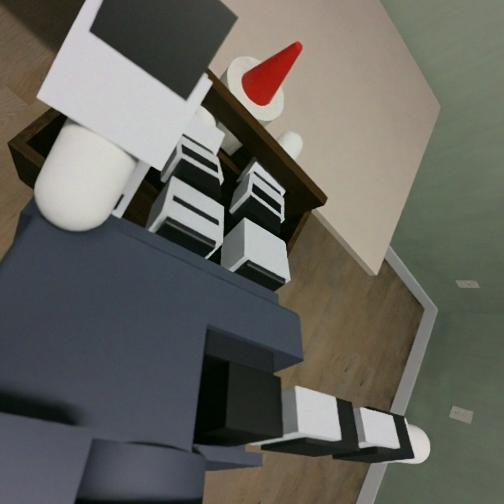

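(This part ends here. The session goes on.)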